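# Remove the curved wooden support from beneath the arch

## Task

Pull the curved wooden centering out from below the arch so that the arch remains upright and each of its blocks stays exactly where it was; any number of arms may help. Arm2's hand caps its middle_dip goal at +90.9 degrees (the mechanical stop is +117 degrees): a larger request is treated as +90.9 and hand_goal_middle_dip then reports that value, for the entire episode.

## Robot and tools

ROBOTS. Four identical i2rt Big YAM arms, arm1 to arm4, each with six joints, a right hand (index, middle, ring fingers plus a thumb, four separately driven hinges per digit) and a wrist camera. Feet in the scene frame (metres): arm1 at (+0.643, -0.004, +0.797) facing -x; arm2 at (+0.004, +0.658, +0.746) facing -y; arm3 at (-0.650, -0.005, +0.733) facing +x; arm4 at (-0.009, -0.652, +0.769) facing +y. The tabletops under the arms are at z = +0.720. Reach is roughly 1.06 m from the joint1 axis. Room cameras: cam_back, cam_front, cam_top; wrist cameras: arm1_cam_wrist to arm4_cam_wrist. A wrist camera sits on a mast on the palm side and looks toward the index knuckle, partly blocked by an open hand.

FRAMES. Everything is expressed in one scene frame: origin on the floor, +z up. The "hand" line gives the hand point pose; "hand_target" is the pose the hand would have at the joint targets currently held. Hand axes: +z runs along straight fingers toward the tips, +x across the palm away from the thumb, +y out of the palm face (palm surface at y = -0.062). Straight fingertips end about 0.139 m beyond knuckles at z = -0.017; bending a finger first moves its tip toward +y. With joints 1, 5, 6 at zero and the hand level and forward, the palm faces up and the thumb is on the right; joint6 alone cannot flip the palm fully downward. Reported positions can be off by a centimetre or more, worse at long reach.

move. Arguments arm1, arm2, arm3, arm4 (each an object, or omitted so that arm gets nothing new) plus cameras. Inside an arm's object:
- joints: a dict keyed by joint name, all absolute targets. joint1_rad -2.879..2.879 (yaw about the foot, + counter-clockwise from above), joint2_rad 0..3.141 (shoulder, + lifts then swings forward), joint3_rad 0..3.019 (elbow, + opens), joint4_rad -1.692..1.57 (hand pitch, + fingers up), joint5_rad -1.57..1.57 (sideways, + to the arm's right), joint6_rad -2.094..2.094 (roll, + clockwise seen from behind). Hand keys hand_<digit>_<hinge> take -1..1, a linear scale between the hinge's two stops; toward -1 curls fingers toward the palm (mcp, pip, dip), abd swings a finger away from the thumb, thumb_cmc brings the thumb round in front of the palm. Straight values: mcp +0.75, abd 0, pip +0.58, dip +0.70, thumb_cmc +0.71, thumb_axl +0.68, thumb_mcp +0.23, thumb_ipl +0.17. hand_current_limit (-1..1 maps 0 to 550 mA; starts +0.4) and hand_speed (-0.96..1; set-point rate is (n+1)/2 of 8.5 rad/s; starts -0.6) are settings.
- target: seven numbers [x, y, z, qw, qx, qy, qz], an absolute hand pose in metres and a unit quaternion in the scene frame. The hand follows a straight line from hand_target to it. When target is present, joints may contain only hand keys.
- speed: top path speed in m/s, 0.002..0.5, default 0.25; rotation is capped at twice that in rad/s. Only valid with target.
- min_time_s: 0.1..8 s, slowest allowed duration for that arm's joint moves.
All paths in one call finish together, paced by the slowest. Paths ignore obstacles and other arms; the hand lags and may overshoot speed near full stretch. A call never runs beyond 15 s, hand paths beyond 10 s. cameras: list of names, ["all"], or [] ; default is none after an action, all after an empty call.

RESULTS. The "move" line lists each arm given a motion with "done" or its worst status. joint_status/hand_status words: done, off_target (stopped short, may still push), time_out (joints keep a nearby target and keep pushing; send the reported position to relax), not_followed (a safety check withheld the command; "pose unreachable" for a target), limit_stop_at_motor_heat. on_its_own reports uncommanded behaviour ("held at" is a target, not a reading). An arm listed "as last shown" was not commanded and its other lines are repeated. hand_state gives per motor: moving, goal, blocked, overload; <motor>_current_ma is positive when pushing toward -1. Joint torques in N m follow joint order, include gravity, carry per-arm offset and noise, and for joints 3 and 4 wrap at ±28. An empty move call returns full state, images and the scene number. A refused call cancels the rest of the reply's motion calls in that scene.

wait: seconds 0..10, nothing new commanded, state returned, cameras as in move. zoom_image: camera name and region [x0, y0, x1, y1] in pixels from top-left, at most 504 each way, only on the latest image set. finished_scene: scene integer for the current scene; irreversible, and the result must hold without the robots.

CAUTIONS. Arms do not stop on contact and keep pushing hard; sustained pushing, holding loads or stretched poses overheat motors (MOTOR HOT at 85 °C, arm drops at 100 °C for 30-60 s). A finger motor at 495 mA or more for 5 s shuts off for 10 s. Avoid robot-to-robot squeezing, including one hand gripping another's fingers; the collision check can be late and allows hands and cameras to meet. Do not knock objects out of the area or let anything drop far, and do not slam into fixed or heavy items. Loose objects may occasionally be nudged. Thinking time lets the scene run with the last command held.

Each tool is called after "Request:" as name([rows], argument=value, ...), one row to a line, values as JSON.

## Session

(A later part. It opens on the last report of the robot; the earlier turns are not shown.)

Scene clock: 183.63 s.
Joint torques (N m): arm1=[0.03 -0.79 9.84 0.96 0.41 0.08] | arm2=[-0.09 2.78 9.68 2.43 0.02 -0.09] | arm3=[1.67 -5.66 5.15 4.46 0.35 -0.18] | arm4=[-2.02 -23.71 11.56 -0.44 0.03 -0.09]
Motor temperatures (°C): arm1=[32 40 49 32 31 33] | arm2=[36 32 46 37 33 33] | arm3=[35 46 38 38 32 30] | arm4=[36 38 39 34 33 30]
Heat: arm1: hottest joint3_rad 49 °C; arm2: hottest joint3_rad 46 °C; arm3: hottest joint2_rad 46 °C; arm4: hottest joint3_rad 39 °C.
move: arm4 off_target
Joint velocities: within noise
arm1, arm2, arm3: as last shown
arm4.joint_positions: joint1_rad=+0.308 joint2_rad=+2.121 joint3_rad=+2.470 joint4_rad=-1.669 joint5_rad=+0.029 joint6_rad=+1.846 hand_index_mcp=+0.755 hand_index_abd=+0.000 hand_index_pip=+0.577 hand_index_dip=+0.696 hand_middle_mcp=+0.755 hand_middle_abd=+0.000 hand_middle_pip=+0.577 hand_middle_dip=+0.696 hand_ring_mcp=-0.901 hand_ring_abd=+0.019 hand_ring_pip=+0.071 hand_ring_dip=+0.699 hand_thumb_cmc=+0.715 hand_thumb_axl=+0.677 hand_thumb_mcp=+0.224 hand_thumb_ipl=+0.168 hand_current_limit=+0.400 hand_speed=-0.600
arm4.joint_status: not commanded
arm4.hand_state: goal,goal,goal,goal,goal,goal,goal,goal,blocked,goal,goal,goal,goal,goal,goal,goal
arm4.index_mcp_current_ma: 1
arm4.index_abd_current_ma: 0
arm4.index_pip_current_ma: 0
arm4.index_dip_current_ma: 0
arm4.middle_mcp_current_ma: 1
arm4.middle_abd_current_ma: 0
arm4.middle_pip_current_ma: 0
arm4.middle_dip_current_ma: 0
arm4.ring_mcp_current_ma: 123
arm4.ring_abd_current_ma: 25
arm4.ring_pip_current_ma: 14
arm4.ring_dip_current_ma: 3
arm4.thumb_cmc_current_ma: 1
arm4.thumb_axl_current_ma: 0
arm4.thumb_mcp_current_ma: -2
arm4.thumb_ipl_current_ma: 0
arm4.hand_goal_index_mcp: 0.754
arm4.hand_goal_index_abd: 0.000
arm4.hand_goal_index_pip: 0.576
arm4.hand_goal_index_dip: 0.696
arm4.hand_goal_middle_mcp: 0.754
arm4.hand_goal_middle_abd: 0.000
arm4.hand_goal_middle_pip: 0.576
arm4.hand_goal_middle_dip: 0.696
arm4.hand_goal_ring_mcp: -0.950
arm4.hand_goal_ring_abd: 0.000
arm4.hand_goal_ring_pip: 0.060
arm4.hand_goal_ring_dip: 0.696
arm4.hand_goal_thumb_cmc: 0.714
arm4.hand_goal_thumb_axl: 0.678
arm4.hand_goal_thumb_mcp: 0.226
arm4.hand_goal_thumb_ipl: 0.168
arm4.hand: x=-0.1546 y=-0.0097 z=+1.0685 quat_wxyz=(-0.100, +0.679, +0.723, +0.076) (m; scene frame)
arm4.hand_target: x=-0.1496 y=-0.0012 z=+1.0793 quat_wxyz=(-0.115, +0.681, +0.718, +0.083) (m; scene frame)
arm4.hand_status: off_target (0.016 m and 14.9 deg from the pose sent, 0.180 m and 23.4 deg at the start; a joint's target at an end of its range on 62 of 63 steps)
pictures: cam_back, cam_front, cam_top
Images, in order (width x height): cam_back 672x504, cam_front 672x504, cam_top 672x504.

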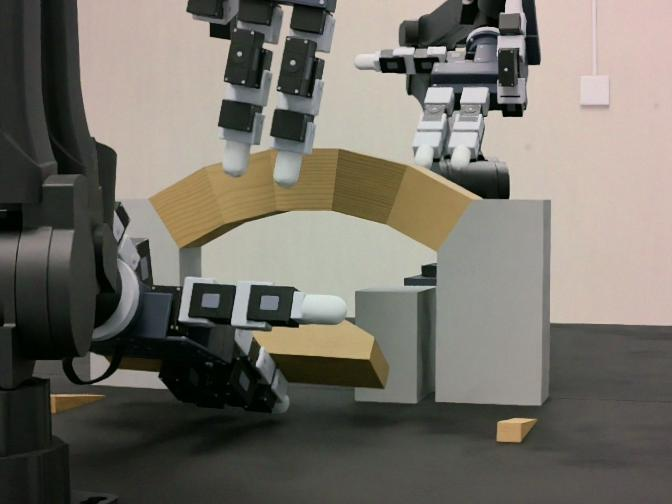

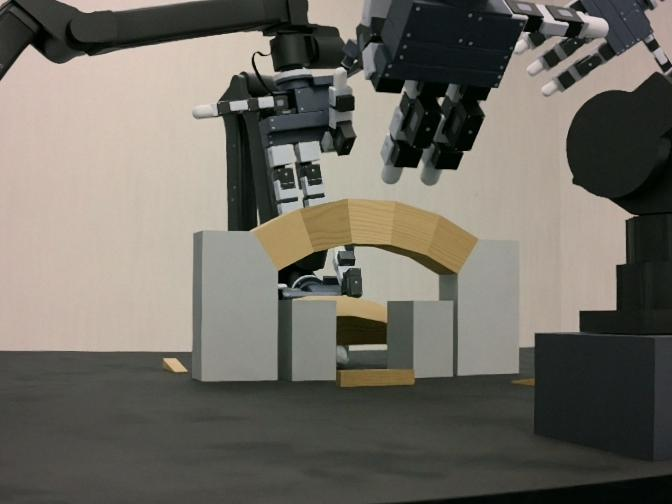

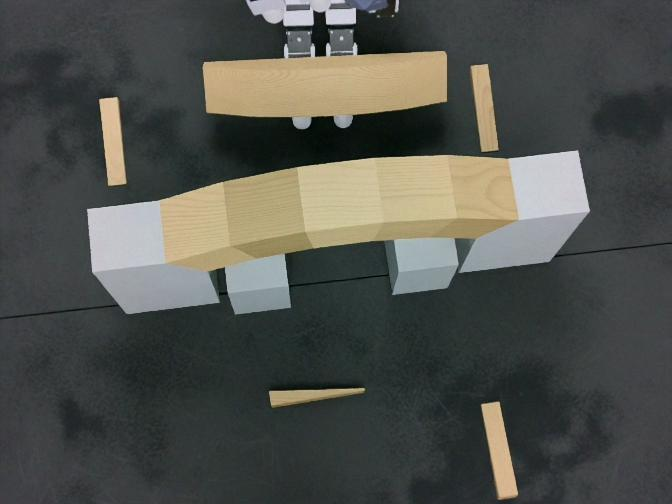

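Request:
move(arm4={"target": [-0.157, 0.0, 0.975, 0.0, 0.7071, 0.7071, 0.0], "speed": 0.15}, cameras=["cam_back", "cam_front", "cam_top"])

Request:
zoom_image(camera="cam_back", region=[100, 180, 440, 420])

Request:
zoom_image(camera="cam_front", region=[200, 80, 450, 400])

Scene clock: 185.67 s.
Joint torques (N m): arm1=[0.03 -0.32 9.88 1.02 0.39 0.08] | arm2=[-0.09 2.78 9.69 2.44 0.02 -0.09] | arm3=[1.61 -5.36 5.01 4.53 0.33 -0.16] | arm4=[-1.9 -24.06 6.78 -0.69 0.02 0]
Motor temperatures (°C): arm1=[32 40 49 32 31 33] | arm2=[36 32 46 37 33 33] | arm3=[35 46 38 38 32 30] | arm4=[36 39 40 34 33 30]
Heat: arm1: hottest joint3_rad 49 °C; arm2: hottest joint3_rad 46 °C; arm3: hottest joint2_rad 46 °C; arm4: hottest joint3_rad 40 °C.
move: arm4 off_target
Joint velocities: within noise
arm1, arm2, arm3: as last shown
arm4.joint_positions: joint1_rad=+0.308 joint2_rad=+2.234 joint3_rad=+2.465 joint4_rad=-1.669 joint5_rad=+0.001 joint6_rad=+1.878 hand_index_mcp=+0.755 hand_index_abd=+0.000 hand_index_pip=+0.577 hand_index_dip=+0.696 hand_middle_mcp=+0.755 hand_middle_abd=+0.000 hand_middle_pip=+0.577 hand_middle_dip=+0.696 hand_ring_mcp=-0.901 hand_ring_abd=+0.019 hand_ring_pip=+0.071 hand_ring_dip=+0.699 hand_thumb_cmc=+0.715 hand_thumb_axl=+0.677 hand_thumb_mcp=+0.224 hand_thumb_ipl=+0.168 hand_current_limit=+0.400 hand_speed=-0.600
arm4.joint_status: not commanded
arm4.hand_state: goal,goal,goal,goal,goal,goal,goal,goal,blocked,goal,goal,goal,goal,goal,goal,goal
arm4.index_mcp_current_ma: 1
arm4.index_abd_current_ma: 0
arm4.index_pip_current_ma: 0
arm4.index_dip_current_ma: 0
arm4.middle_mcp_current_ma: 1
arm4.middle_abd_current_ma: 0
arm4.middle_pip_current_ma: 0
arm4.middle_dip_current_ma: 0
arm4.ring_mcp_current_ma: 123
arm4.ring_abd_current_ma: 25
arm4.ring_pip_current_ma: 14
arm4.ring_dip_current_ma: 3
arm4.thumb_cmc_current_ma: 1
arm4.thumb_axl_current_ma: 0
arm4.thumb_mcp_current_ma: -2
arm4.thumb_ipl_current_ma: 0
arm4.hand_goal_index_mcp: 0.754
arm4.hand_goal_index_abd: 0.000
arm4.hand_goal_index_pip: 0.576
arm4.hand_goal_index_dip: 0.696
arm4.hand_goal_middle_mcp: 0.754
arm4.hand_goal_middle_abd: 0.000
arm4.hand_goal_middle_pip: 0.576
arm4.hand_goal_middle_dip: 0.696
arm4.hand_goal_ring_mcp: -0.950
arm4.hand_goal_ring_abd: 0.000
arm4.hand_goal_ring_pip: 0.060
arm4.hand_goal_ring_dip: 0.696
arm4.hand_goal_thumb_cmc: 0.714
arm4.hand_goal_thumb_axl: 0.678
arm4.hand_goal_thumb_mcp: 0.226
arm4.hand_goal_thumb_ipl: 0.168
arm4.hand: x=-0.1636 y=+0.0000 z=+0.9924 quat_wxyz=(-0.056, +0.694, +0.717, +0.036) (m; scene frame)
arm4.hand_target: x=-0.1568 y=-0.0007 z=+0.9749 quat_wxyz=(-0.039, +0.701, +0.712, +0.026) (m; scene frame)
arm4.hand_status: off_target (0.019 m and 7.8 deg from the pose sent, 0.094 m and 14.9 deg at the start; a joint's target at an end of its range on 48 of 49 steps)
pictures: cam_back, cam_front, cam_top
Images, in order (width x height): cam_back 672x504, cam_front 672x504, cam_top 672x504.

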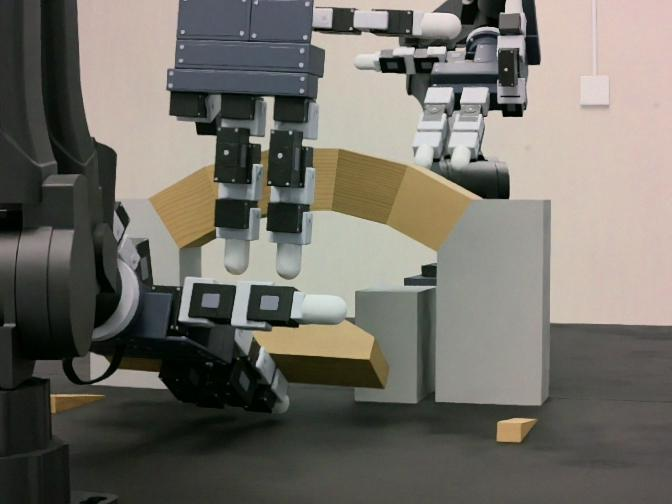

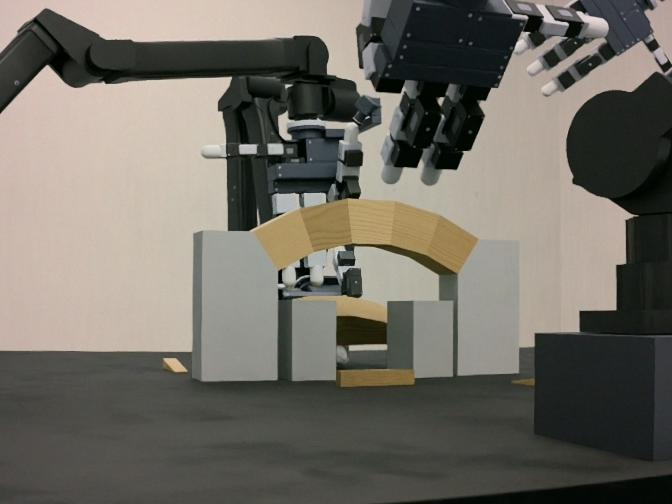

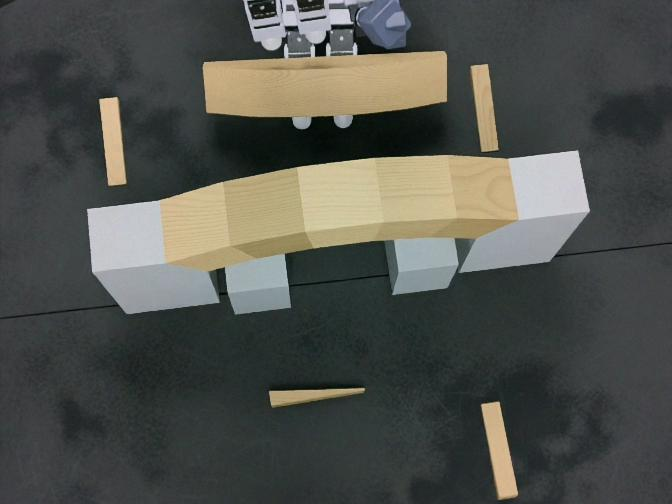

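Scaled by 1.482 from the camera's 672x504 image, which has a finer 960x720 frame.

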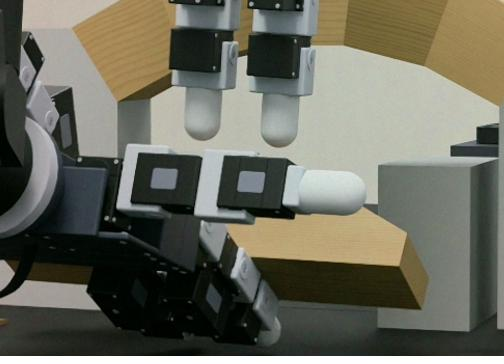

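Scaled by 1.575 from the camera's 672x504 image, which has a finer 960x720 frame.

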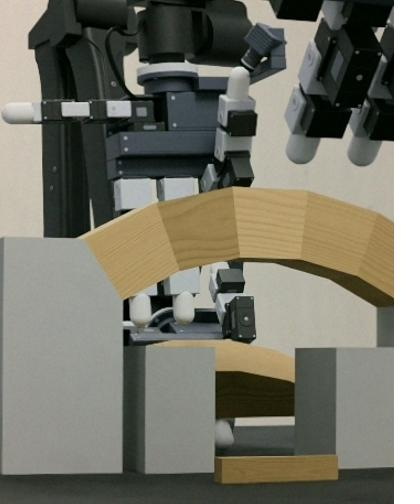

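Request:
move(arm3={"joints": {"hand_ring_pip": -0.95, "hand_ring_dip": -0.9}}, arm4={"target": [-0.157, 0.003, 0.940, 0.0, 0.7071, 0.7071, 0.0], "speed": 0.1, "joints": {"hand_ring_pip": -0.95, "hand_ring_dip": -0.9}}, cameras=["cam_back", "cam_front", "cam_top"])

Request:
zoom_image(camera="cam_back", region=[100, 180, 440, 420])

Request:
zoom_image(camera="cam_front", region=[200, 80, 450, 400])

Scene clock: 193.13 s.
Joint torques (N m): arm1=[-0.21 -0.62 9.91 0.99 0.42 0.06] | arm2=[-0.09 2.78 9.68 2.43 0.02 -0.09] | arm3=[1.08 -5.77 5.12 4.56 0.36 -0.18] | arm4=[-2.32 -25.11 6.89 -0.83 -0.02 0.01]
Motor temperatures (°C): arm1=[32 40 49 32 31 33] | arm2=[36 32 46 37 33 33] | arm3=[35 46 38 38 32 30] | arm4=[36 39 39 34 33 30]
Heat: arm1: hottest joint3_rad 49 °C; arm2: hottest joint3_rad 46 °C; arm3: hottest joint2_rad 46 °C; arm4: hottest joint2_rad 39 °C.
move: arm3 off_target; arm4 moving
Joint velocities: within noise
arm1.joint_positions: joint1_rad=+0.442 joint2_rad=+0.545 joint3_rad=+0.593 joint4_rad=-0.774 joint5_rad=+0.311 joint6_rad=+0.267 hand_index_mcp=+0.758 hand_index_abd=-0.003 hand_index_pip=+0.580 hand_index_dip=+0.699 hand_middle_mcp=+0.759 hand_middle_abd=+0.003 hand_middle_pip=+0.583 hand_middle_dip=+0.698 hand_ring_mcp=-0.912 hand_ring_abd=+0.020 hand_ring_pip=+0.068 hand_ring_dip=+0.700 hand_thumb_cmc=+0.720 hand_thumb_axl=+0.677 hand_thumb_mcp=+0.224 hand_thumb_ipl=+0.168 hand_current_limit=+0.400 hand_speed=-0.600
arm1.joint_status: not commanded
arm1.hand_state: goal,goal,goal,goal,goal,goal,goal,goal,blocked,goal,goal,goal,goal,goal,goal,goal
arm1.index_mcp_current_ma: 0
arm1.index_abd_current_ma: 0
arm1.index_pip_current_ma: 0
arm1.index_dip_current_ma: 0
arm1.middle_mcp_current_ma: 0
arm1.middle_abd_current_ma: 0
arm1.middle_pip_current_ma: 1
arm1.middle_dip_current_ma: 0
arm1.ring_mcp_current_ma: 25
arm1.ring_abd_current_ma: 5
arm1.ring_pip_current_ma: 1
arm1.ring_dip_current_ma: 0
arm1.thumb_cmc_current_ma: 1
arm1.thumb_axl_current_ma: 0
arm1.thumb_mcp_current_ma: 0
arm1.thumb_ipl_current_ma: 0
arm1.hand_goal_index_mcp: 0.754
arm1.hand_goal_index_abd: 0.000
arm1.hand_goal_index_pip: 0.576
arm1.hand_goal_index_dip: 0.696
arm1.hand_goal_middle_mcp: 0.754
arm1.hand_goal_middle_abd: 0.000
arm1.hand_goal_middle_pip: 0.576
arm1.hand_goal_middle_dip: 0.696
arm1.hand_goal_ring_mcp: -0.950
arm1.hand_goal_ring_abd: 0.000
arm1.hand_goal_ring_pip: 0.060
arm1.hand_goal_ring_dip: 0.696
arm1.hand_goal_thumb_cmc: 0.714
arm1.hand_goal_thumb_axl: 0.678
arm1.hand_goal_thumb_mcp: 0.226
arm1.hand_goal_thumb_ipl: 0.168
arm1.hand: x=+0.2969 y=-0.0498 z=+1.1055 quat_wxyz=(-0.302, -0.640, +0.639, +0.302) (m; scene frame)
arm1.hand_target: x=+0.2998 y=-0.0500 z=+1.1001 quat_wxyz=(-0.299, -0.641, +0.641, +0.299) (m; scene frame)
arm1.hand_status: not commanded
arm2.joint_positions: joint1_rad=-0.762 joint2_rad=+0.610 joint3_rad=+1.396 joint4_rad=-1.346 joint5_rad=-0.059 joint6_rad=+1.172 hand_index_mcp=+0.754 hand_index_abd=+0.001 hand_index_pip=+0.577 hand_index_dip=+0.696 hand_middle_mcp=+0.754 hand_middle_abd=+0.001 hand_middle_pip=+0.577 hand_middle_dip=+0.696 hand_ring_mcp=+0.754 hand_ring_abd=+0.000 hand_ring_pip=+0.577 hand_ring_dip=+0.696 hand_thumb_cmc=+0.714 hand_thumb_axl=+0.677 hand_thumb_mcp=+0.226 hand_thumb_ipl=+0.168 hand_current_limit=+0.400 hand_speed=-0.600
arm2.joint_status: not commanded
arm2.hand_state: goal,goal,goal,goal,goal,goal,goal,goal,goal,goal,goal,goal,goal,goal,goal,goal
arm2.index_mcp_current_ma: 0
arm2.index_abd_current_ma: 0
arm2.index_pip_current_ma: 0
arm2.index_dip_current_ma: 0
arm2.middle_mcp_current_ma: 0
arm2.middle_abd_current_ma: 0
arm2.middle_pip_current_ma: 0
arm2.middle_dip_current_ma: 0
arm2.ring_mcp_current_ma: 0
arm2.ring_abd_current_ma: 0
arm2.ring_pip_current_ma: 0
arm2.ring_dip_current_ma: 0
arm2.thumb_cmc_current_ma: 0
arm2.thumb_axl_current_ma: 0
arm2.thumb_mcp_current_ma: 0
arm2.thumb_ipl_current_ma: 0
arm2.hand_goal_index_mcp: 0.754
arm2.hand_goal_index_abd: 0.000
arm2.hand_goal_index_pip: 0.576
arm2.hand_goal_index_dip: 0.696
arm2.hand_goal_middle_mcp: 0.754
arm2.hand_goal_middle_abd: 0.000
arm2.hand_goal_middle_pip: 0.576
arm2.hand_goal_middle_dip: 0.696
arm2.hand_goal_ring_mcp: 0.754
arm2.hand_goal_ring_abd: 0.000
arm2.hand_goal_ring_pip: 0.576
arm2.hand_goal_ring_dip: 0.696
arm2.hand_goal_thumb_cmc: 0.714
arm2.hand_goal_thumb_axl: 0.678
arm2.hand_goal_thumb_mcp: 0.226
arm2.hand_goal_thumb_ipl: 0.168
arm2.hand: x=-0.2226 y=+0.5440 z=+1.2958 quat_wxyz=(+0.470, +0.497, -0.719, +0.118) (m; scene frame)
arm2.hand_target: x=-0.2206 y=+0.5460 z=+1.3069 quat_wxyz=(+0.481, +0.494, -0.714, +0.120) (m; scene frame)
arm2.hand_status: not commanded
arm3.joint_positions: joint1_rad=+0.290 joint2_rad=+1.484 joint3_rad=+0.174 joint4_rad=+0.955 joint5_rad=+0.353 joint6_rad=+0.144 hand_index_mcp=+0.977 hand_index_abd=+0.004 hand_index_pip=+0.589 hand_index_dip=+0.700 hand_middle_mcp=+0.976 hand_middle_abd=+0.003 hand_middle_pip=+0.591 hand_middle_dip=+0.700 hand_ring_mcp=-0.860 hand_ring_abd=+0.030 hand_ring_pip=-0.236 hand_ring_dip=+0.285 hand_thumb_cmc=+0.721 hand_thumb_axl=+0.677 hand_thumb_mcp=+0.225 hand_thumb_ipl=+0.168 hand_current_limit=+0.750 hand_speed=-0.930
arm3.joint_status: hand_ring_pip off_target (ended at -0.236, target -0.950); hand_ring_dip off_target (ended at +0.285, target -0.900)
arm3.hand_state: blocked,goal,goal,goal,blocked,goal,goal,goal,blocked,blocked,blocked,blocked,goal,goal,goal,goal
arm3.index_mcp_current_ma: 56
arm3.index_abd_current_ma: 0
arm3.index_pip_current_ma: 3
arm3.index_dip_current_ma: 0
arm3.middle_mcp_current_ma: 53
arm3.middle_abd_current_ma: 0
arm3.middle_pip_current_ma: 4
arm3.middle_dip_current_ma: 0
arm3.ring_mcp_current_ma: 135
arm3.ring_abd_current_ma: 10
arm3.ring_pip_current_ma: 481
arm3.ring_dip_current_ma: 481
arm3.thumb_cmc_current_ma: 1
arm3.thumb_axl_current_ma: 0
arm3.thumb_mcp_current_ma: 0
arm3.thumb_ipl_current_ma: 0
arm3.hand_goal_index_mcp: 0.920
arm3.hand_goal_index_abd: 0.000
arm3.hand_goal_index_pip: 0.576
arm3.hand_goal_index_dip: 0.696
arm3.hand_goal_middle_mcp: 0.920
arm3.hand_goal_middle_abd: 0.000
arm3.hand_goal_middle_pip: 0.576
arm3.hand_goal_middle_dip: 0.696
arm3.hand_goal_ring_mcp: -0.950
arm3.hand_goal_ring_abd: 0.000
arm3.hand_goal_ring_pip: -0.950
arm3.hand_goal_ring_dip: -0.900
arm3.hand_goal_thumb_cmc: 0.714
arm3.hand_goal_thumb_axl: 0.678
arm3.hand_goal_thumb_mcp: 0.226
arm3.hand_goal_thumb_ipl: 0.168
arm3.hand: x=-0.2472 y=+0.0282 z=+0.8792 quat_wxyz=(+0.423, +0.595, +0.551, +0.403) (m; scene frame)
arm3.hand_target: x=-0.2453 y=+0.0347 z=+0.8956 quat_wxyz=(+0.435, +0.581, +0.541, +0.425) (m; scene frame)
arm3.hand_status: not commanded
arm4.joint_positions: joint1_rad=+0.308 joint2_rad=+2.292 joint3_rad=+2.465 joint4_rad=-1.669 joint5_rad=-0.006 joint6_rad=+1.884 hand_index_mcp=+0.755 hand_index_abd=+0.000 hand_index_pip=+0.577 hand_index_dip=+0.696 hand_middle_mcp=+0.755 hand_middle_abd=+0.000 hand_middle_pip=+0.577 hand_middle_dip=+0.696 hand_ring_mcp=-0.876 hand_ring_abd=+0.030 hand_ring_pip=-0.219 hand_ring_dip=+0.312 hand_thumb_cmc=+0.715 hand_thumb_axl=+0.677 hand_thumb_mcp=+0.224 hand_thumb_ipl=+0.168 hand_current_limit=+0.400 hand_speed=-0.600
arm4.joint_status: hand_ring_pip off_target (ended at -0.219, target -0.950); hand_ring_dip off_target (ended at +0.312, target -0.900)
arm4.hand_state: goal,goal,goal,goal,goal,goal,goal,goal,blocked,blocked,blocked,blocked,goal,goal,goal,goal
arm4.index_mcp_current_ma: 1
arm4.index_abd_current_ma: 0
arm4.index_pip_current_ma: 0
arm4.index_dip_current_ma: 0
arm4.middle_mcp_current_ma: 1
arm4.middle_abd_current_ma: 0
arm4.middle_pip_current_ma: 0
arm4.middle_dip_current_ma: 0
arm4.ring_mcp_current_ma: 221
arm4.ring_abd_current_ma: 47
arm4.ring_pip_current_ma: 385
arm4.ring_dip_current_ma: 385
arm4.thumb_cmc_current_ma: 1
arm4.thumb_axl_current_ma: 0
arm4.thumb_mcp_current_ma: -2
arm4.thumb_ipl_current_ma: 0
arm4.hand_goal_index_mcp: 0.754
arm4.hand_goal_index_abd: 0.000
arm4.hand_goal_index_pip: 0.576
arm4.hand_goal_index_dip: 0.696
arm4.hand_goal_middle_mcp: 0.754
arm4.hand_goal_middle_abd: 0.000
arm4.hand_goal_middle_pip: 0.576
arm4.hand_goal_middle_dip: 0.696
arm4.hand_goal_ring_mcp: -0.950
arm4.hand_goal_ring_abd: 0.000
arm4.hand_goal_ring_pip: -0.950
arm4.hand_goal_ring_dip: -0.900
arm4.hand_goal_thumb_cmc: 0.714
arm4.hand_goal_thumb_axl: 0.678
arm4.hand_goal_thumb_mcp: 0.226
arm4.hand_goal_thumb_ipl: 0.168
arm4.hand: x=-0.1658 y=+0.0032 z=+0.9546 quat_wxyz=(-0.032, +0.697, +0.716, +0.020) (m; scene frame)
arm4.hand_target: x=-0.1569 y=+0.0024 z=+0.9397 quat_wxyz=(-0.017, +0.704, +0.709, +0.011) (m; scene frame)
arm4.hand_status: moving (0.017 m and 4.6 deg from the pose sent, 0.053 m and 7.8 deg at the start; a joint's target at an end of its range on 93 of 93 steps)
pictures: cam_back, cam_front, cam_top
Images, in order (width x height): cam_back 672x504, cam_front 672x504, cam_top 672x504.

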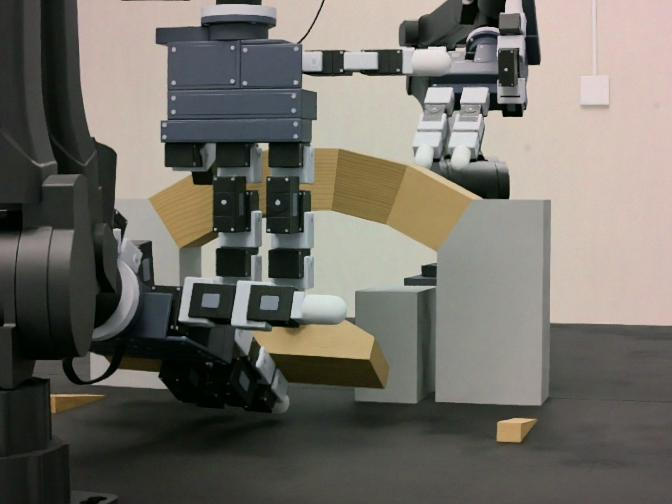

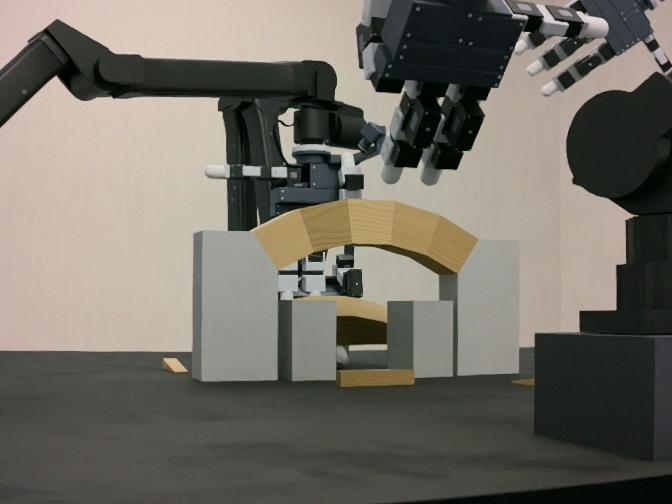

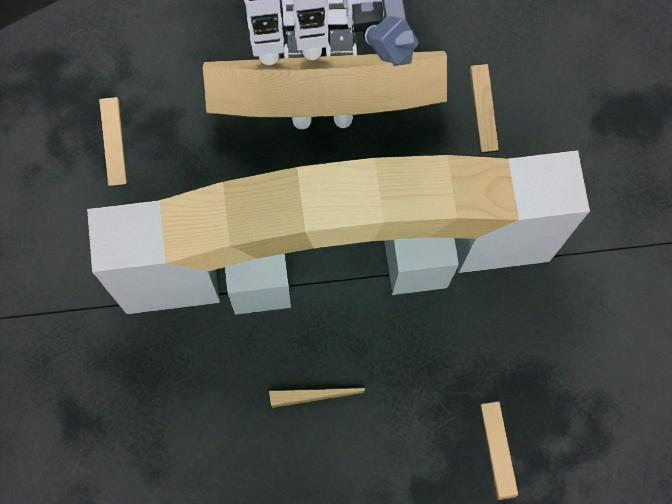

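Scaled by 1.482 from the camera's 672x504 image, which has a finer 960x720 frame.

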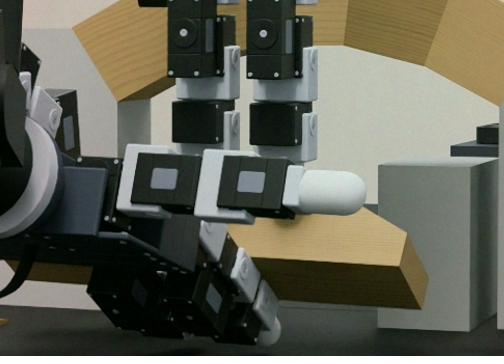

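Scaled by 1.575 from the camera's 672x504 image, which has a finer 960x720 frame.

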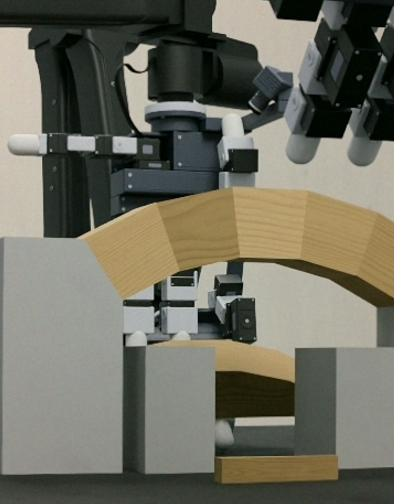

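Request:
zoom_image(camera="cam_top", region=[190, 0, 470, 140])

Scaled by 1.800 from the camera's 672x504 image, which has a finer 960x720 frame.

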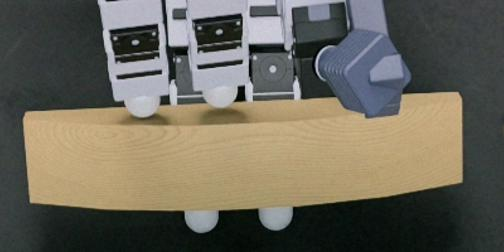

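Request:
move(arm4={"target": [-0.180, 0.022, 0.935, 0.0, 0.7490, 0.6626, 0.0], "speed": 0.1, "joints": {"hand_ring_pip": -0.2, "hand_ring_dip": 0.33}}, arm3={"joints": {"hand_ring_pip": -0.2, "hand_ring_dip": 0.33}}, cameras=["cam_back", "cam_front", "cam_top"])

Request:
zoom_image(camera="cam_top", region=[190, 0, 470, 140])

Request:
zoom_image(camera="cam_front", region=[200, 80, 450, 400])

Scene clock: 195.80 s.
Joint torques (N m): arm1=[-0.03 -0.44 9.85 1.06 0.38 0.1] | arm2=[-0.09 2.78 9.69 2.43 0.02 -0.09] | arm3=[1.9 -5.77 5.15 4.57 0.36 -0.2] | arm4=[-0.79 -24.94 11.62 -0.7 0.2 0.02]
Motor temperatures (°C): arm1=[32 40 49 32 32 33] | arm2=[36 32 46 37 33 33] | arm3=[35 46 38 38 32 30] | arm4=[36 39 39 34 33 30]
Heat: arm1: hottest joint3_rad 49 °C; arm2: hottest joint3_rad 46 °C; arm3: hottest joint2_rad 46 °C; arm4: hottest joint2_rad 39 °C.
move: arm3 done; arm4 off_target
Joint velocities: within noise
arm1, arm2: as last shown
arm3.joint_positions: joint1_rad=+0.291 joint2_rad=+1.489 joint3_rad=+0.172 joint4_rad=+0.955 joint5_rad=+0.353 joint6_rad=+0.143 hand_index_mcp=+0.977 hand_index_abd=+0.002 hand_index_pip=+0.596 hand_index_dip=+0.704 hand_middle_mcp=+0.976 hand_middle_abd=+0.001 hand_middle_pip=+0.594 hand_middle_dip=+0.700 hand_ring_mcp=-0.887 hand_ring_abd=+0.030 hand_ring_pip=-0.194 hand_ring_dip=+0.328 hand_thumb_cmc=+0.721 hand_thumb_axl=+0.677 hand_thumb_mcp=+0.225 hand_thumb_ipl=+0.168 hand_current_limit=+0.750 hand_speed=-0.930
arm3.joint_status: all done
arm3.hand_state: blocked,goal,goal,goal,blocked,goal,goal,goal,blocked,blocked,goal,goal,goal,goal,goal,goal
arm3.index_mcp_current_ma: 55
arm3.index_abd_current_ma: 0
arm3.index_pip_current_ma: 6
arm3.index_dip_current_ma: 1
arm3.middle_mcp_current_ma: 53
arm3.middle_abd_current_ma: 0
arm3.middle_pip_current_ma: 5
arm3.middle_dip_current_ma: 0
arm3.ring_mcp_current_ma: 67
arm3.ring_abd_current_ma: 10
arm3.ring_pip_current_ma: 1
arm3.ring_dip_current_ma: 0
arm3.thumb_cmc_current_ma: 1
arm3.thumb_axl_current_ma: 0
arm3.thumb_mcp_current_ma: 0
arm3.thumb_ipl_current_ma: 0
arm3.hand_goal_index_mcp: 0.920
arm3.hand_goal_index_abd: 0.000
arm3.hand_goal_index_pip: 0.576
arm3.hand_goal_index_dip: 0.696
arm3.hand_goal_middle_mcp: 0.920
arm3.hand_goal_middle_abd: 0.000
arm3.hand_goal_middle_pip: 0.576
arm3.hand_goal_middle_dip: 0.696
arm3.hand_goal_ring_mcp: -0.950
arm3.hand_goal_ring_abd: 0.000
arm3.hand_goal_ring_pip: -0.200
arm3.hand_goal_ring_dip: 0.330
arm3.hand_goal_thumb_cmc: 0.714
arm3.hand_goal_thumb_axl: 0.678
arm3.hand_goal_thumb_mcp: 0.226
arm3.hand_goal_thumb_ipl: 0.168
arm3.on_its_own: hand_ring_mcp moved -0.027 toward your old target -0.950
arm3.hand: x=-0.2479 y=+0.0283 z=+0.8764 quat_wxyz=(+0.422, +0.596, +0.554, +0.401) (m; scene frame)
arm3.hand_target: x=-0.2453 y=+0.0346 z=+0.8957 quat_wxyz=(+0.435, +0.581, +0.541, +0.425) (m; scene frame)
arm3.hand_status: not commanded
arm4.joint_positions: joint1_rad=+0.308 joint2_rad=+2.371 joint3_rad=+2.562 joint4_rad=-1.671 joint5_rad=-0.005 joint6_rad=+2.007 hand_index_mcp=+0.755 hand_index_abd=+0.003 hand_index_pip=+0.577 hand_index_dip=+0.696 hand_middle_mcp=+0.755 hand_middle_abd=+0.004 hand_middle_pip=+0.577 hand_middle_dip=+0.696 hand_ring_mcp=-0.885 hand_ring_abd=+0.030 hand_ring_pip=-0.194 hand_ring_dip=+0.326 hand_thumb_cmc=+0.715 hand_thumb_axl=+0.677 hand_thumb_mcp=+0.224 hand_thumb_ipl=+0.168 hand_current_limit=+0.400 hand_speed=-0.600
arm4.joint_status: all done
arm4.hand_state: goal,goal,goal,goal,goal,goal,goal,goal,blocked,blocked,goal,goal,goal,goal,goal,goal
arm4.index_mcp_current_ma: 1
arm4.index_abd_current_ma: 2
arm4.index_pip_current_ma: 0
arm4.index_dip_current_ma: 0
arm4.middle_mcp_current_ma: 1
arm4.middle_abd_current_ma: 3
arm4.middle_pip_current_ma: 0
arm4.middle_dip_current_ma: 0
arm4.ring_mcp_current_ma: 183
arm4.ring_abd_current_ma: 47
arm4.ring_pip_current_ma: 6
arm4.ring_dip_current_ma: -3
arm4.thumb_cmc_current_ma: 1
arm4.thumb_axl_current_ma: 0
arm4.thumb_mcp_current_ma: -2
arm4.thumb_ipl_current_ma: 0
arm4.hand_goal_index_mcp: 0.754
arm4.hand_goal_index_abd: 0.000
arm4.hand_goal_index_pip: 0.576
arm4.hand_goal_index_dip: 0.696
arm4.hand_goal_middle_mcp: 0.754
arm4.hand_goal_middle_abd: 0.000
arm4.hand_goal_middle_pip: 0.576
arm4.hand_goal_middle_dip: 0.696
arm4.hand_goal_ring_mcp: -0.950
arm4.hand_goal_ring_abd: 0.000
arm4.hand_goal_ring_pip: -0.200
arm4.hand_goal_ring_dip: 0.330
arm4.hand_goal_thumb_cmc: 0.714
arm4.hand_goal_thumb_axl: 0.678
arm4.hand_goal_thumb_mcp: 0.226
arm4.hand_goal_thumb_ipl: 0.168
arm4.hand: x=-0.1754 y=+0.0123 z=+0.9351 quat_wxyz=(-0.039, +0.739, +0.672, +0.021) (m; scene frame)
arm4.hand_target: x=-0.1796 y=+0.0207 z=+0.9346 quat_wxyz=(-0.048, +0.741, +0.669, +0.026) (m; scene frame)
arm4.hand_status: off_target (0.011 m and 5.3 deg from the pose sent, 0.031 m and 9.6 deg at the start; a joint's target at an end of its range on 44 of 44 steps)
pictures: cam_back, cam_front, cam_top
Images, in order (width x height): cam_back 672x504, cam_front 672x504, cam_top 672x504.

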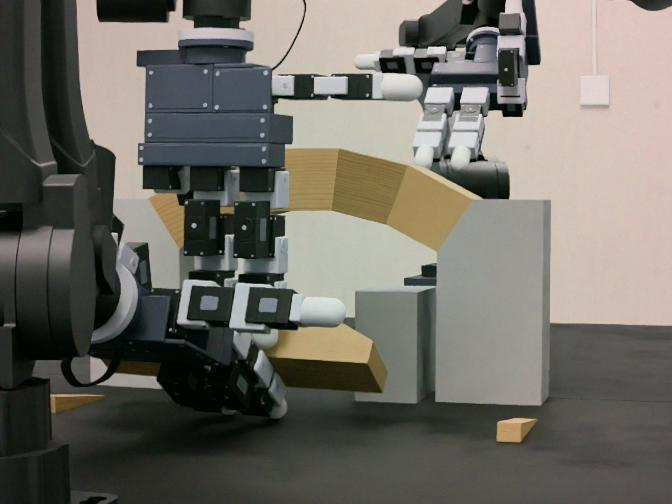

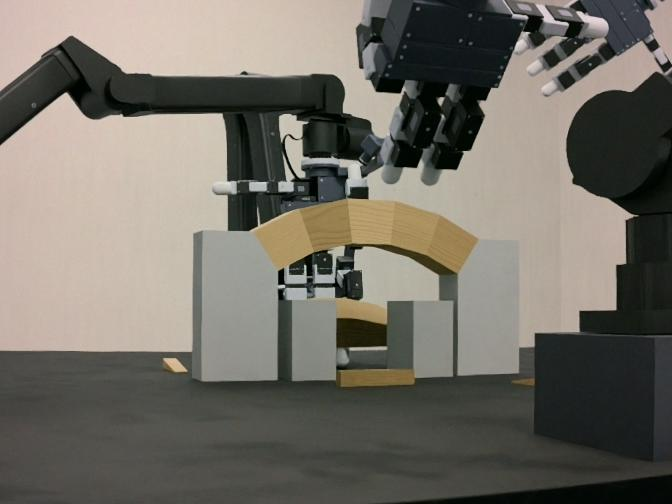

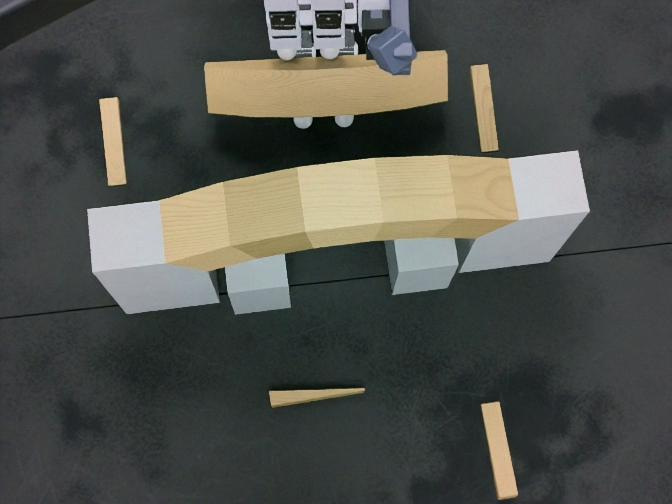

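Scaled by 1.800 from the camera's 672x504 image, which has a finer 960x720 frame.

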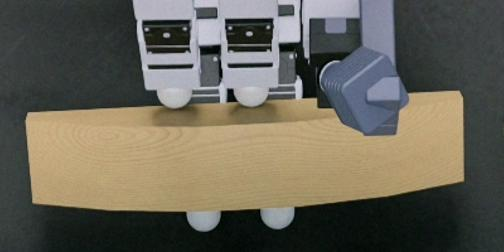

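Scaled by 1.575 from the camera's 672x504 image, which has a finer 960x720 frame.

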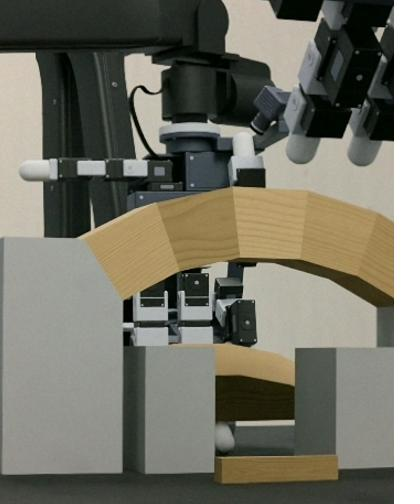

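Request:
move(arm4={"target": [-0.190, 0.040, 0.928, 0.0, 0.7490, 0.6626, 0.0], "speed": 0.1}, cameras=["cam_top", "cam_back"])

Request:
zoom_image(camera="cam_top", region=[190, 0, 470, 140])

Request:
zoom_image(camera="cam_back", region=[100, 180, 440, 420])

Scene clock: 197.20 s.
Joint torques (N m): arm1=[-0.15 -0.85 9.84 1.1 0.4 0.11] | arm2=[-0.09 2.73 9.68 2.43 0.02 -0.08] | arm3=[2.61 -6.12 4.97 4.63 0.42 -0.2] | arm4=[-0.32 -24.7 11.58 -0.51 0.09 -0.03]
Motor temperatures (°C): arm1=[32 40 49 32 32 33] | arm2=[36 32 46 37 33 33] | arm3=[35 46 38 38 32 30] | arm4=[36 39 39 34 33 30]
Heat: arm1: hottest joint3_rad 49 °C; arm2: hottest joint3_rad 46 °C; arm3: hottest joint2_rad 46 °C; arm4: hottest joint2_rad 39 °C.
move: arm4 off_target
Joint velocities: within noise
arm1, arm2: as last shown
arm3.joint_positions: joint1_rad=+0.291 joint2_rad=+1.489 joint3_rad=+0.172 joint4_rad=+0.955 joint5_rad=+0.353 joint6_rad=+0.143 hand_index_mcp=+0.977 hand_index_abd=+0.002 hand_index_pip=+0.595 hand_index_dip=+0.704 hand_middle_mcp=+0.976 hand_middle_abd=+0.001 hand_middle_pip=+0.594 hand_middle_dip=+0.700 hand_ring_mcp=-0.887 hand_ring_abd=+0.030 hand_ring_pip=-0.194 hand_ring_dip=+0.328 hand_thumb_cmc=+0.721 hand_thumb_axl=+0.677 hand_thumb_mcp=+0.225 hand_thumb_ipl=+0.168 hand_current_limit=+0.750 hand_speed=-0.930
arm3.joint_status: not commanded
arm3.hand_state: blocked,goal,goal,goal,blocked,goal,goal,goal,blocked,blocked,goal,goal,goal,goal,goal,goal
arm3.index_mcp_current_ma: 55
arm3.index_abd_current_ma: 0
arm3.index_pip_current_ma: 6
arm3.index_dip_current_ma: 1
arm3.middle_mcp_current_ma: 53
arm3.middle_abd_current_ma: 0
arm3.middle_pip_current_ma: 5
arm3.middle_dip_current_ma: 0
arm3.ring_mcp_current_ma: 67
arm3.ring_abd_current_ma: 10
arm3.ring_pip_current_ma: 1
arm3.ring_dip_current_ma: 0
arm3.thumb_cmc_current_ma: 1
arm3.thumb_axl_current_ma: 0
arm3.thumb_mcp_current_ma: 0
arm3.thumb_ipl_current_ma: 0
arm3.hand_goal_index_mcp: 0.920
arm3.hand_goal_index_abd: 0.000
arm3.hand_goal_index_pip: 0.576
arm3.hand_goal_index_dip: 0.696
arm3.hand_goal_middle_mcp: 0.920
arm3.hand_goal_middle_abd: 0.000
arm3.hand_goal_middle_pip: 0.576
arm3.hand_goal_middle_dip: 0.696
arm3.hand_goal_ring_mcp: -0.950
arm3.hand_goal_ring_abd: 0.000
arm3.hand_goal_ring_pip: -0.200
arm3.hand_goal_ring_dip: 0.330
arm3.hand_goal_thumb_cmc: 0.714
arm3.hand_goal_thumb_axl: 0.678
arm3.hand_goal_thumb_mcp: 0.226
arm3.hand_goal_thumb_ipl: 0.168
arm3.hand: x=-0.2479 y=+0.0285 z=+0.8764 quat_wxyz=(+0.422, +0.596, +0.554, +0.401) (m; scene frame)
arm3.hand_target: x=-0.2453 y=+0.0347 z=+0.8957 quat_wxyz=(+0.435, +0.581, +0.541, +0.425) (m; scene frame)
arm3.hand_status: not commanded
arm4.joint_positions: joint1_rad=+0.308 joint2_rad=+2.428 joint3_rad=+2.669 joint4_rad=-1.674 joint5_rad=+0.002 joint6_rad=+2.008 hand_index_mcp=+0.737 hand_index_abd=+0.012 hand_index_pip=+0.566 hand_index_dip=+0.692 hand_middle_mcp=+0.755 hand_middle_abd=+0.003 hand_middle_pip=+0.577 hand_middle_dip=+0.696 hand_ring_mcp=-0.885 hand_ring_abd=+0.030 hand_ring_pip=-0.194 hand_ring_dip=+0.326 hand_thumb_cmc=+0.715 hand_thumb_axl=+0.677 hand_thumb_mcp=+0.224 hand_thumb_ipl=+0.168 hand_current_limit=+0.400 hand_speed=-0.600
arm4.joint_status: not commanded
arm4.hand_state: goal,goal,goal,goal,goal,goal,goal,goal,blocked,blocked,goal,goal,goal,goal,goal,goal
arm4.index_mcp_current_ma: -28
arm4.index_abd_current_ma: 13
arm4.index_pip_current_ma: -12
arm4.index_dip_current_ma: -3
arm4.middle_mcp_current_ma: 1
arm4.middle_abd_current_ma: 2
arm4.middle_pip_current_ma: 0
arm4.middle_dip_current_ma: 0
arm4.ring_mcp_current_ma: 183
arm4.ring_abd_current_ma: 47
arm4.ring_pip_current_ma: 6
arm4.ring_dip_current_ma: -3
arm4.thumb_cmc_current_ma: 1
arm4.thumb_axl_current_ma: 0
arm4.thumb_mcp_current_ma: -2
arm4.thumb_ipl_current_ma: 0
arm4.hand_goal_index_mcp: 0.754
arm4.hand_goal_index_abd: 0.000
arm4.hand_goal_index_pip: 0.576
arm4.hand_goal_index_dip: 0.696
arm4.hand_goal_middle_mcp: 0.754
arm4.hand_goal_middle_abd: 0.000
arm4.hand_goal_middle_pip: 0.576
arm4.hand_goal_middle_dip: 0.696
arm4.hand_goal_ring_mcp: -0.950
arm4.hand_goal_ring_abd: 0.000
arm4.hand_goal_ring_pip: -0.200
arm4.hand_goal_ring_dip: 0.330
arm4.hand_goal_thumb_cmc: 0.714
arm4.hand_goal_thumb_axl: 0.678
arm4.hand_goal_thumb_mcp: 0.226
arm4.hand_goal_thumb_ipl: 0.168
arm4.hand: x=-0.1809 y=+0.0312 z=+0.9344 quat_wxyz=(-0.060, +0.739, +0.671, +0.033) (m; scene frame)
arm4.hand_target: x=-0.1895 y=+0.0385 z=+0.9274 quat_wxyz=(-0.067, +0.736, +0.673, +0.036) (m; scene frame)
arm4.hand_status: off_target (0.014 m and 8.0 deg from the pose sent, 0.032 m and 5.3 deg at the start; a joint's target at an end of its range on 36 of 37 steps)
pictures: cam_back, cam_top
Images, in order (width x height): cam_back 672x504, cam_top 672x504.

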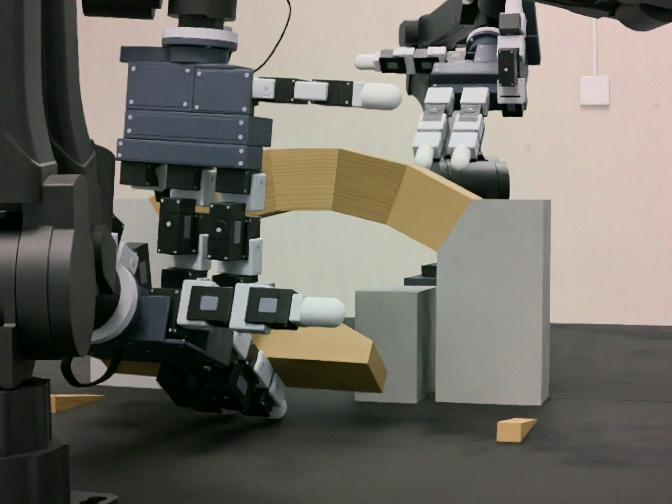

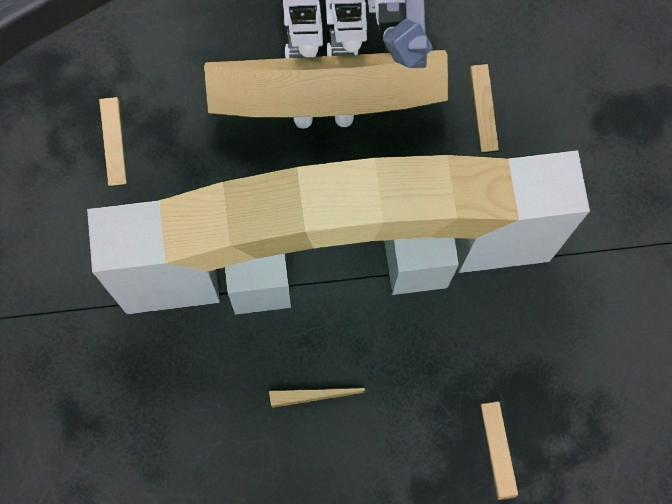

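Scaled by 1.800 from the camera's 672x504 image, which has a finer 960x720 frame.

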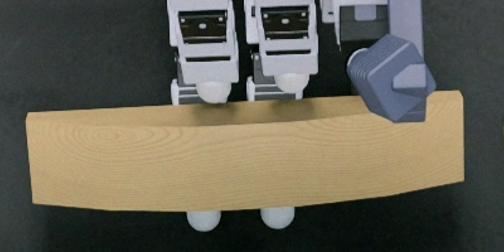

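Scaled by 1.482 from the camera's 672x504 image, which has a finer 960x720 frame.

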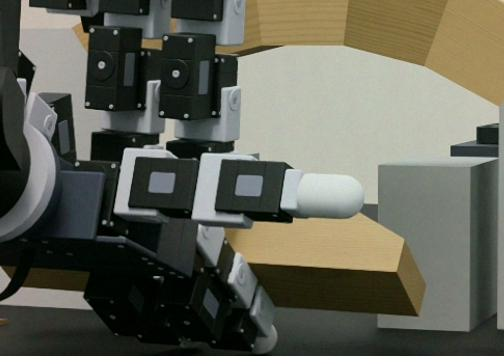

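Request:
move(cameras=["cam_top","cam_back","cam_front"])

Scene clock: 197.83 s.
Joint torques (N m): arm1=[0.09 -0.85 9.88 1.03 0.42 0.06] | arm2=[-0.09 2.78 9.68 2.43 0.02 -0.09] | arm3=[1.67 -6.12 5.3 4.53 0.33 -0.18] | arm4=[-0.32 -24.88 11.56 -0.53 0.09 -0.04]
Motor temperatures (°C): arm1=[32 40 49 32 32 33] | arm2=[36 32 46 37 33 33] | arm3=[35 46 38 38 32 30] | arm4=[36 39 39 34 33 30]
Heat: arm1: hottest joint3_rad 49 °C; arm2: hottest joint3_rad 46 °C; arm3: hottest joint2_rad 46 °C; arm4: hottest joint2_rad 39 °C.
Joint velocities: within noise
arm1.joint_positions: joint1_rad=+0.442 joint2_rad=+0.545 joint3_rad=+0.593 joint4_rad=-0.774 joint5_rad=+0.311 joint6_rad=+0.267 hand_index_mcp=+0.758 hand_index_abd=-0.003 hand_index_pip=+0.580 hand_index_dip=+0.699 hand_middle_mcp=+0.759 hand_middle_abd=+0.003 hand_middle_pip=+0.583 hand_middle_dip=+0.698 hand_ring_mcp=-0.912 hand_ring_abd=+0.020 hand_ring_pip=+0.068 hand_ring_dip=+0.700 hand_thumb_cmc=+0.720 hand_thumb_axl=+0.677 hand_thumb_mcp=+0.224 hand_thumb_ipl=+0.168 hand_current_limit=+0.400 hand_speed=-0.600
arm1.joint_status: not commanded
arm1.hand_state: goal,goal,goal,goal,goal,goal,goal,goal,blocked,goal,goal,goal,goal,goal,goal,goal
arm1.index_mcp_current_ma: 0
arm1.index_abd_current_ma: 0
arm1.index_pip_current_ma: 0
arm1.index_dip_current_ma: 0
arm1.middle_mcp_current_ma: 0
arm1.middle_abd_current_ma: 0
arm1.middle_pip_current_ma: 1
arm1.middle_dip_current_ma: 0
arm1.ring_mcp_current_ma: 25
arm1.ring_abd_current_ma: 5
arm1.ring_pip_current_ma: 1
arm1.ring_dip_current_ma: 0
arm1.thumb_cmc_current_ma: 1
arm1.thumb_axl_current_ma: 0
arm1.thumb_mcp_current_ma: 0
arm1.thumb_ipl_current_ma: 0
arm1.hand_goal_index_mcp: 0.754
arm1.hand_goal_index_abd: 0.000
arm1.hand_goal_index_pip: 0.576
arm1.hand_goal_index_dip: 0.696
arm1.hand_goal_middle_mcp: 0.754
arm1.hand_goal_middle_abd: 0.000
arm1.hand_goal_middle_pip: 0.576
arm1.hand_goal_middle_dip: 0.696
arm1.hand_goal_ring_mcp: -0.950
arm1.hand_goal_ring_abd: 0.000
arm1.hand_goal_ring_pip: 0.060
arm1.hand_goal_ring_dip: 0.696
arm1.hand_goal_thumb_cmc: 0.714
arm1.hand_goal_thumb_axl: 0.678
arm1.hand_goal_thumb_mcp: 0.226
arm1.hand_goal_thumb_ipl: 0.168
arm1.hand: x=+0.2969 y=-0.0498 z=+1.1055 quat_wxyz=(-0.302, -0.640, +0.639, +0.302) (m; scene frame)
arm1.hand_target: x=+0.2998 y=-0.0500 z=+1.1001 quat_wxyz=(-0.299, -0.641, +0.641, +0.299) (m; scene frame)
arm1.hand_status: not commanded
arm2.joint_positions: joint1_rad=-0.762 joint2_rad=+0.610 joint3_rad=+1.396 joint4_rad=-1.346 joint5_rad=-0.059 joint6_rad=+1.172 hand_index_mcp=+0.754 hand_index_abd=+0.001 hand_index_pip=+0.577 hand_index_dip=+0.696 hand_middle_mcp=+0.754 hand_middle_abd=+0.001 hand_middle_pip=+0.577 hand_middle_dip=+0.696 hand_ring_mcp=+0.754 hand_ring_abd=+0.000 hand_ring_pip=+0.577 hand_ring_dip=+0.696 hand_thumb_cmc=+0.714 hand_thumb_axl=+0.677 hand_thumb_mcp=+0.226 hand_thumb_ipl=+0.168 hand_current_limit=+0.400 hand_speed=-0.600
arm2.joint_status: not commanded
arm2.hand_state: goal,goal,goal,goal,goal,goal,goal,goal,goal,goal,goal,goal,goal,goal,goal,goal
arm2.index_mcp_current_ma: 0
arm2.index_abd_current_ma: 0
arm2.index_pip_current_ma: 0
arm2.index_dip_current_ma: 0
arm2.middle_mcp_current_ma: 0
arm2.middle_abd_current_ma: 0
arm2.middle_pip_current_ma: 0
arm2.middle_dip_current_ma: 0
arm2.ring_mcp_current_ma: 0
arm2.ring_abd_current_ma: 0
arm2.ring_pip_current_ma: 0
arm2.ring_dip_current_ma: 0
arm2.thumb_cmc_current_ma: 0
arm2.thumb_axl_current_ma: 0
arm2.thumb_mcp_current_ma: 0
arm2.thumb_ipl_current_ma: 0
arm2.hand_goal_index_mcp: 0.754
arm2.hand_goal_index_abd: 0.000
arm2.hand_goal_index_pip: 0.576
arm2.hand_goal_index_dip: 0.696
arm2.hand_goal_middle_mcp: 0.754
arm2.hand_goal_middle_abd: 0.000
arm2.hand_goal_middle_pip: 0.576
arm2.hand_goal_middle_dip: 0.696
arm2.hand_goal_ring_mcp: 0.754
arm2.hand_goal_ring_abd: 0.000
arm2.hand_goal_ring_pip: 0.576
arm2.hand_goal_ring_dip: 0.696
arm2.hand_goal_thumb_cmc: 0.714
arm2.hand_goal_thumb_axl: 0.678
arm2.hand_goal_thumb_mcp: 0.226
arm2.hand_goal_thumb_ipl: 0.168
arm2.hand: x=-0.2226 y=+0.5440 z=+1.2958 quat_wxyz=(+0.470, +0.497, -0.719, +0.118) (m; scene frame)
arm2.hand_target: x=-0.2206 y=+0.5460 z=+1.3069 quat_wxyz=(+0.481, +0.494, -0.714, +0.120) (m; scene frame)
arm2.hand_status: not commanded
arm3.joint_positions: joint1_rad=+0.291 joint2_rad=+1.489 joint3_rad=+0.172 joint4_rad=+0.955 joint5_rad=+0.353 joint6_rad=+0.143 hand_index_mcp=+0.977 hand_index_abd=+0.002 hand_index_pip=+0.595 hand_index_dip=+0.704 hand_middle_mcp=+0.976 hand_middle_abd=+0.001 hand_middle_pip=+0.594 hand_middle_dip=+0.700 hand_ring_mcp=-0.887 hand_ring_abd=+0.030 hand_ring_pip=-0.194 hand_ring_dip=+0.328 hand_thumb_cmc=+0.721 hand_thumb_axl=+0.677 hand_thumb_mcp=+0.225 hand_thumb_ipl=+0.168 hand_current_limit=+0.750 hand_speed=-0.930
arm3.joint_status: not commanded
arm3.hand_state: blocked,goal,goal,goal,blocked,goal,goal,goal,blocked,blocked,goal,goal,goal,goal,goal,goal
arm3.index_mcp_current_ma: 55
arm3.index_abd_current_ma: 0
arm3.index_pip_current_ma: 6
arm3.index_dip_current_ma: 1
arm3.middle_mcp_current_ma: 53
arm3.middle_abd_current_ma: 0
arm3.middle_pip_current_ma: 5
arm3.middle_dip_current_ma: 0
arm3.ring_mcp_current_ma: 67
arm3.ring_abd_current_ma: 10
arm3.ring_pip_current_ma: 1
arm3.ring_dip_current_ma: 0
arm3.thumb_cmc_current_ma: 1
arm3.thumb_axl_current_ma: 0
arm3.thumb_mcp_current_ma: 0
arm3.thumb_ipl_current_ma: 0
arm3.hand_goal_index_mcp: 0.920
arm3.hand_goal_index_abd: 0.000
arm3.hand_goal_index_pip: 0.576
arm3.hand_goal_index_dip: 0.696
arm3.hand_goal_middle_mcp: 0.920
arm3.hand_goal_middle_abd: 0.000
arm3.hand_goal_middle_pip: 0.576
arm3.hand_goal_middle_dip: 0.696
arm3.hand_goal_ring_mcp: -0.950
arm3.hand_goal_ring_abd: 0.000
arm3.hand_goal_ring_pip: -0.200
arm3.hand_goal_ring_dip: 0.330
arm3.hand_goal_thumb_cmc: 0.714
arm3.hand_goal_thumb_axl: 0.678
arm3.hand_goal_thumb_mcp: 0.226
arm3.hand_goal_thumb_ipl: 0.168
arm3.hand: x=-0.2479 y=+0.0285 z=+0.8764 quat_wxyz=(+0.422, +0.596, +0.554, +0.401) (m; scene frame)
arm3.hand_target: x=-0.2453 y=+0.0347 z=+0.8957 quat_wxyz=(+0.435, +0.581, +0.541, +0.425) (m; scene frame)
arm3.hand_status: not commanded
arm4.joint_positions: joint1_rad=+0.308 joint2_rad=+2.428 joint3_rad=+2.669 joint4_rad=-1.674 joint5_rad=+0.002 joint6_rad=+2.008 hand_index_mcp=+0.737 hand_index_abd=+0.012 hand_index_pip=+0.566 hand_index_dip=+0.692 hand_middle_mcp=+0.755 hand_middle_abd=+0.003 hand_middle_pip=+0.577 hand_middle_dip=+0.696 hand_ring_mcp=-0.885 hand_ring_abd=+0.030 hand_ring_pip=-0.194 hand_ring_dip=+0.326 hand_thumb_cmc=+0.715 hand_thumb_axl=+0.677 hand_thumb_mcp=+0.224 hand_thumb_ipl=+0.168 hand_current_limit=+0.400 hand_speed=-0.600
arm4.joint_status: not commanded
arm4.hand_state: goal,goal,goal,goal,goal,goal,goal,goal,blocked,blocked,goal,goal,goal,goal,goal,goal
arm4.index_mcp_current_ma: -28
arm4.index_abd_current_ma: 13
arm4.index_pip_current_ma: -12
arm4.index_dip_current_ma: -3
arm4.middle_mcp_current_ma: 1
arm4.middle_abd_current_ma: 2
arm4.middle_pip_current_ma: 0
arm4.middle_dip_current_ma: 0
arm4.ring_mcp_current_ma: 183
arm4.ring_abd_current_ma: 47
arm4.ring_pip_current_ma: 6
arm4.ring_dip_current_ma: -3
arm4.thumb_cmc_current_ma: 1
arm4.thumb_axl_current_ma: 0
arm4.thumb_mcp_current_ma: -2
arm4.thumb_ipl_current_ma: 0
arm4.hand_goal_index_mcp: 0.754
arm4.hand_goal_index_abd: 0.000
arm4.hand_goal_index_pip: 0.576
arm4.hand_goal_index_dip: 0.696
arm4.hand_goal_middle_mcp: 0.754
arm4.hand_goal_middle_abd: 0.000
arm4.hand_goal_middle_pip: 0.576
arm4.hand_goal_middle_dip: 0.696
arm4.hand_goal_ring_mcp: -0.950
arm4.hand_goal_ring_abd: 0.000
arm4.hand_goal_ring_pip: -0.200
arm4.hand_goal_ring_dip: 0.330
arm4.hand_goal_thumb_cmc: 0.714
arm4.hand_goal_thumb_axl: 0.678
arm4.hand_goal_thumb_mcp: 0.226
arm4.hand_goal_thumb_ipl: 0.168
arm4.hand: x=-0.1809 y=+0.0312 z=+0.9344 quat_wxyz=(-0.060, +0.739, +0.671, +0.033) (m; scene frame)
arm4.hand_target: x=-0.1895 y=+0.0384 z=+0.9274 quat_wxyz=(-0.067, +0.736, +0.673, +0.035) (m; scene frame)
arm4.hand_status: off_target (0.014 m and 8.0 deg from the pose sent, 0.032 m and 5.3 deg at the start; a joint's target at an end of its range on 36 of 37 steps)
pictures: cam_back, cam_front, cam_top
Images, in order (width x height): cam_back 672x504, cam_front 672x504, cam_top 672x504.

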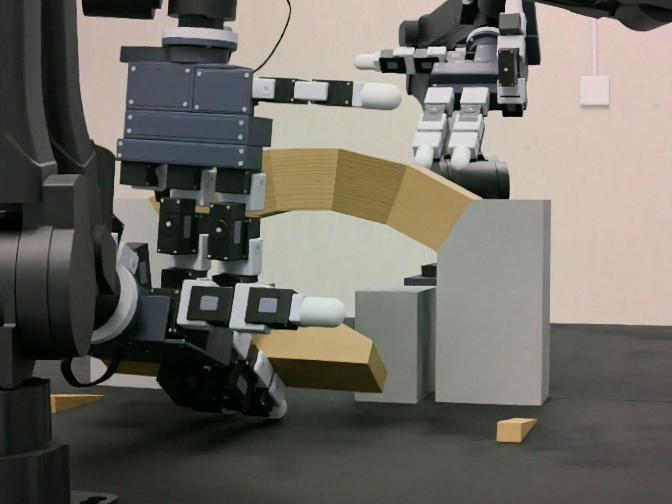

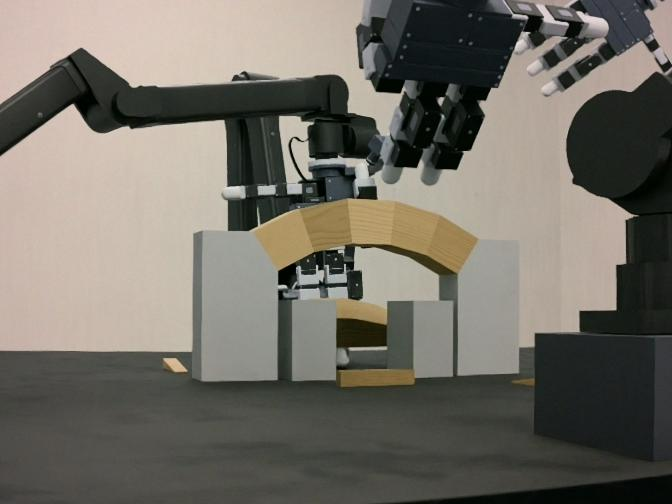

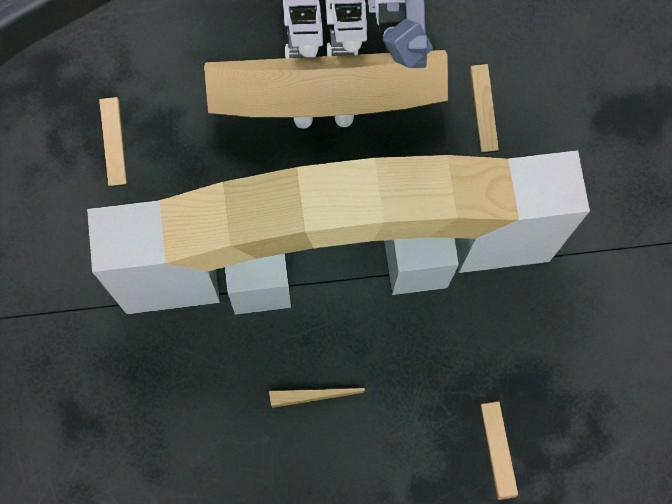

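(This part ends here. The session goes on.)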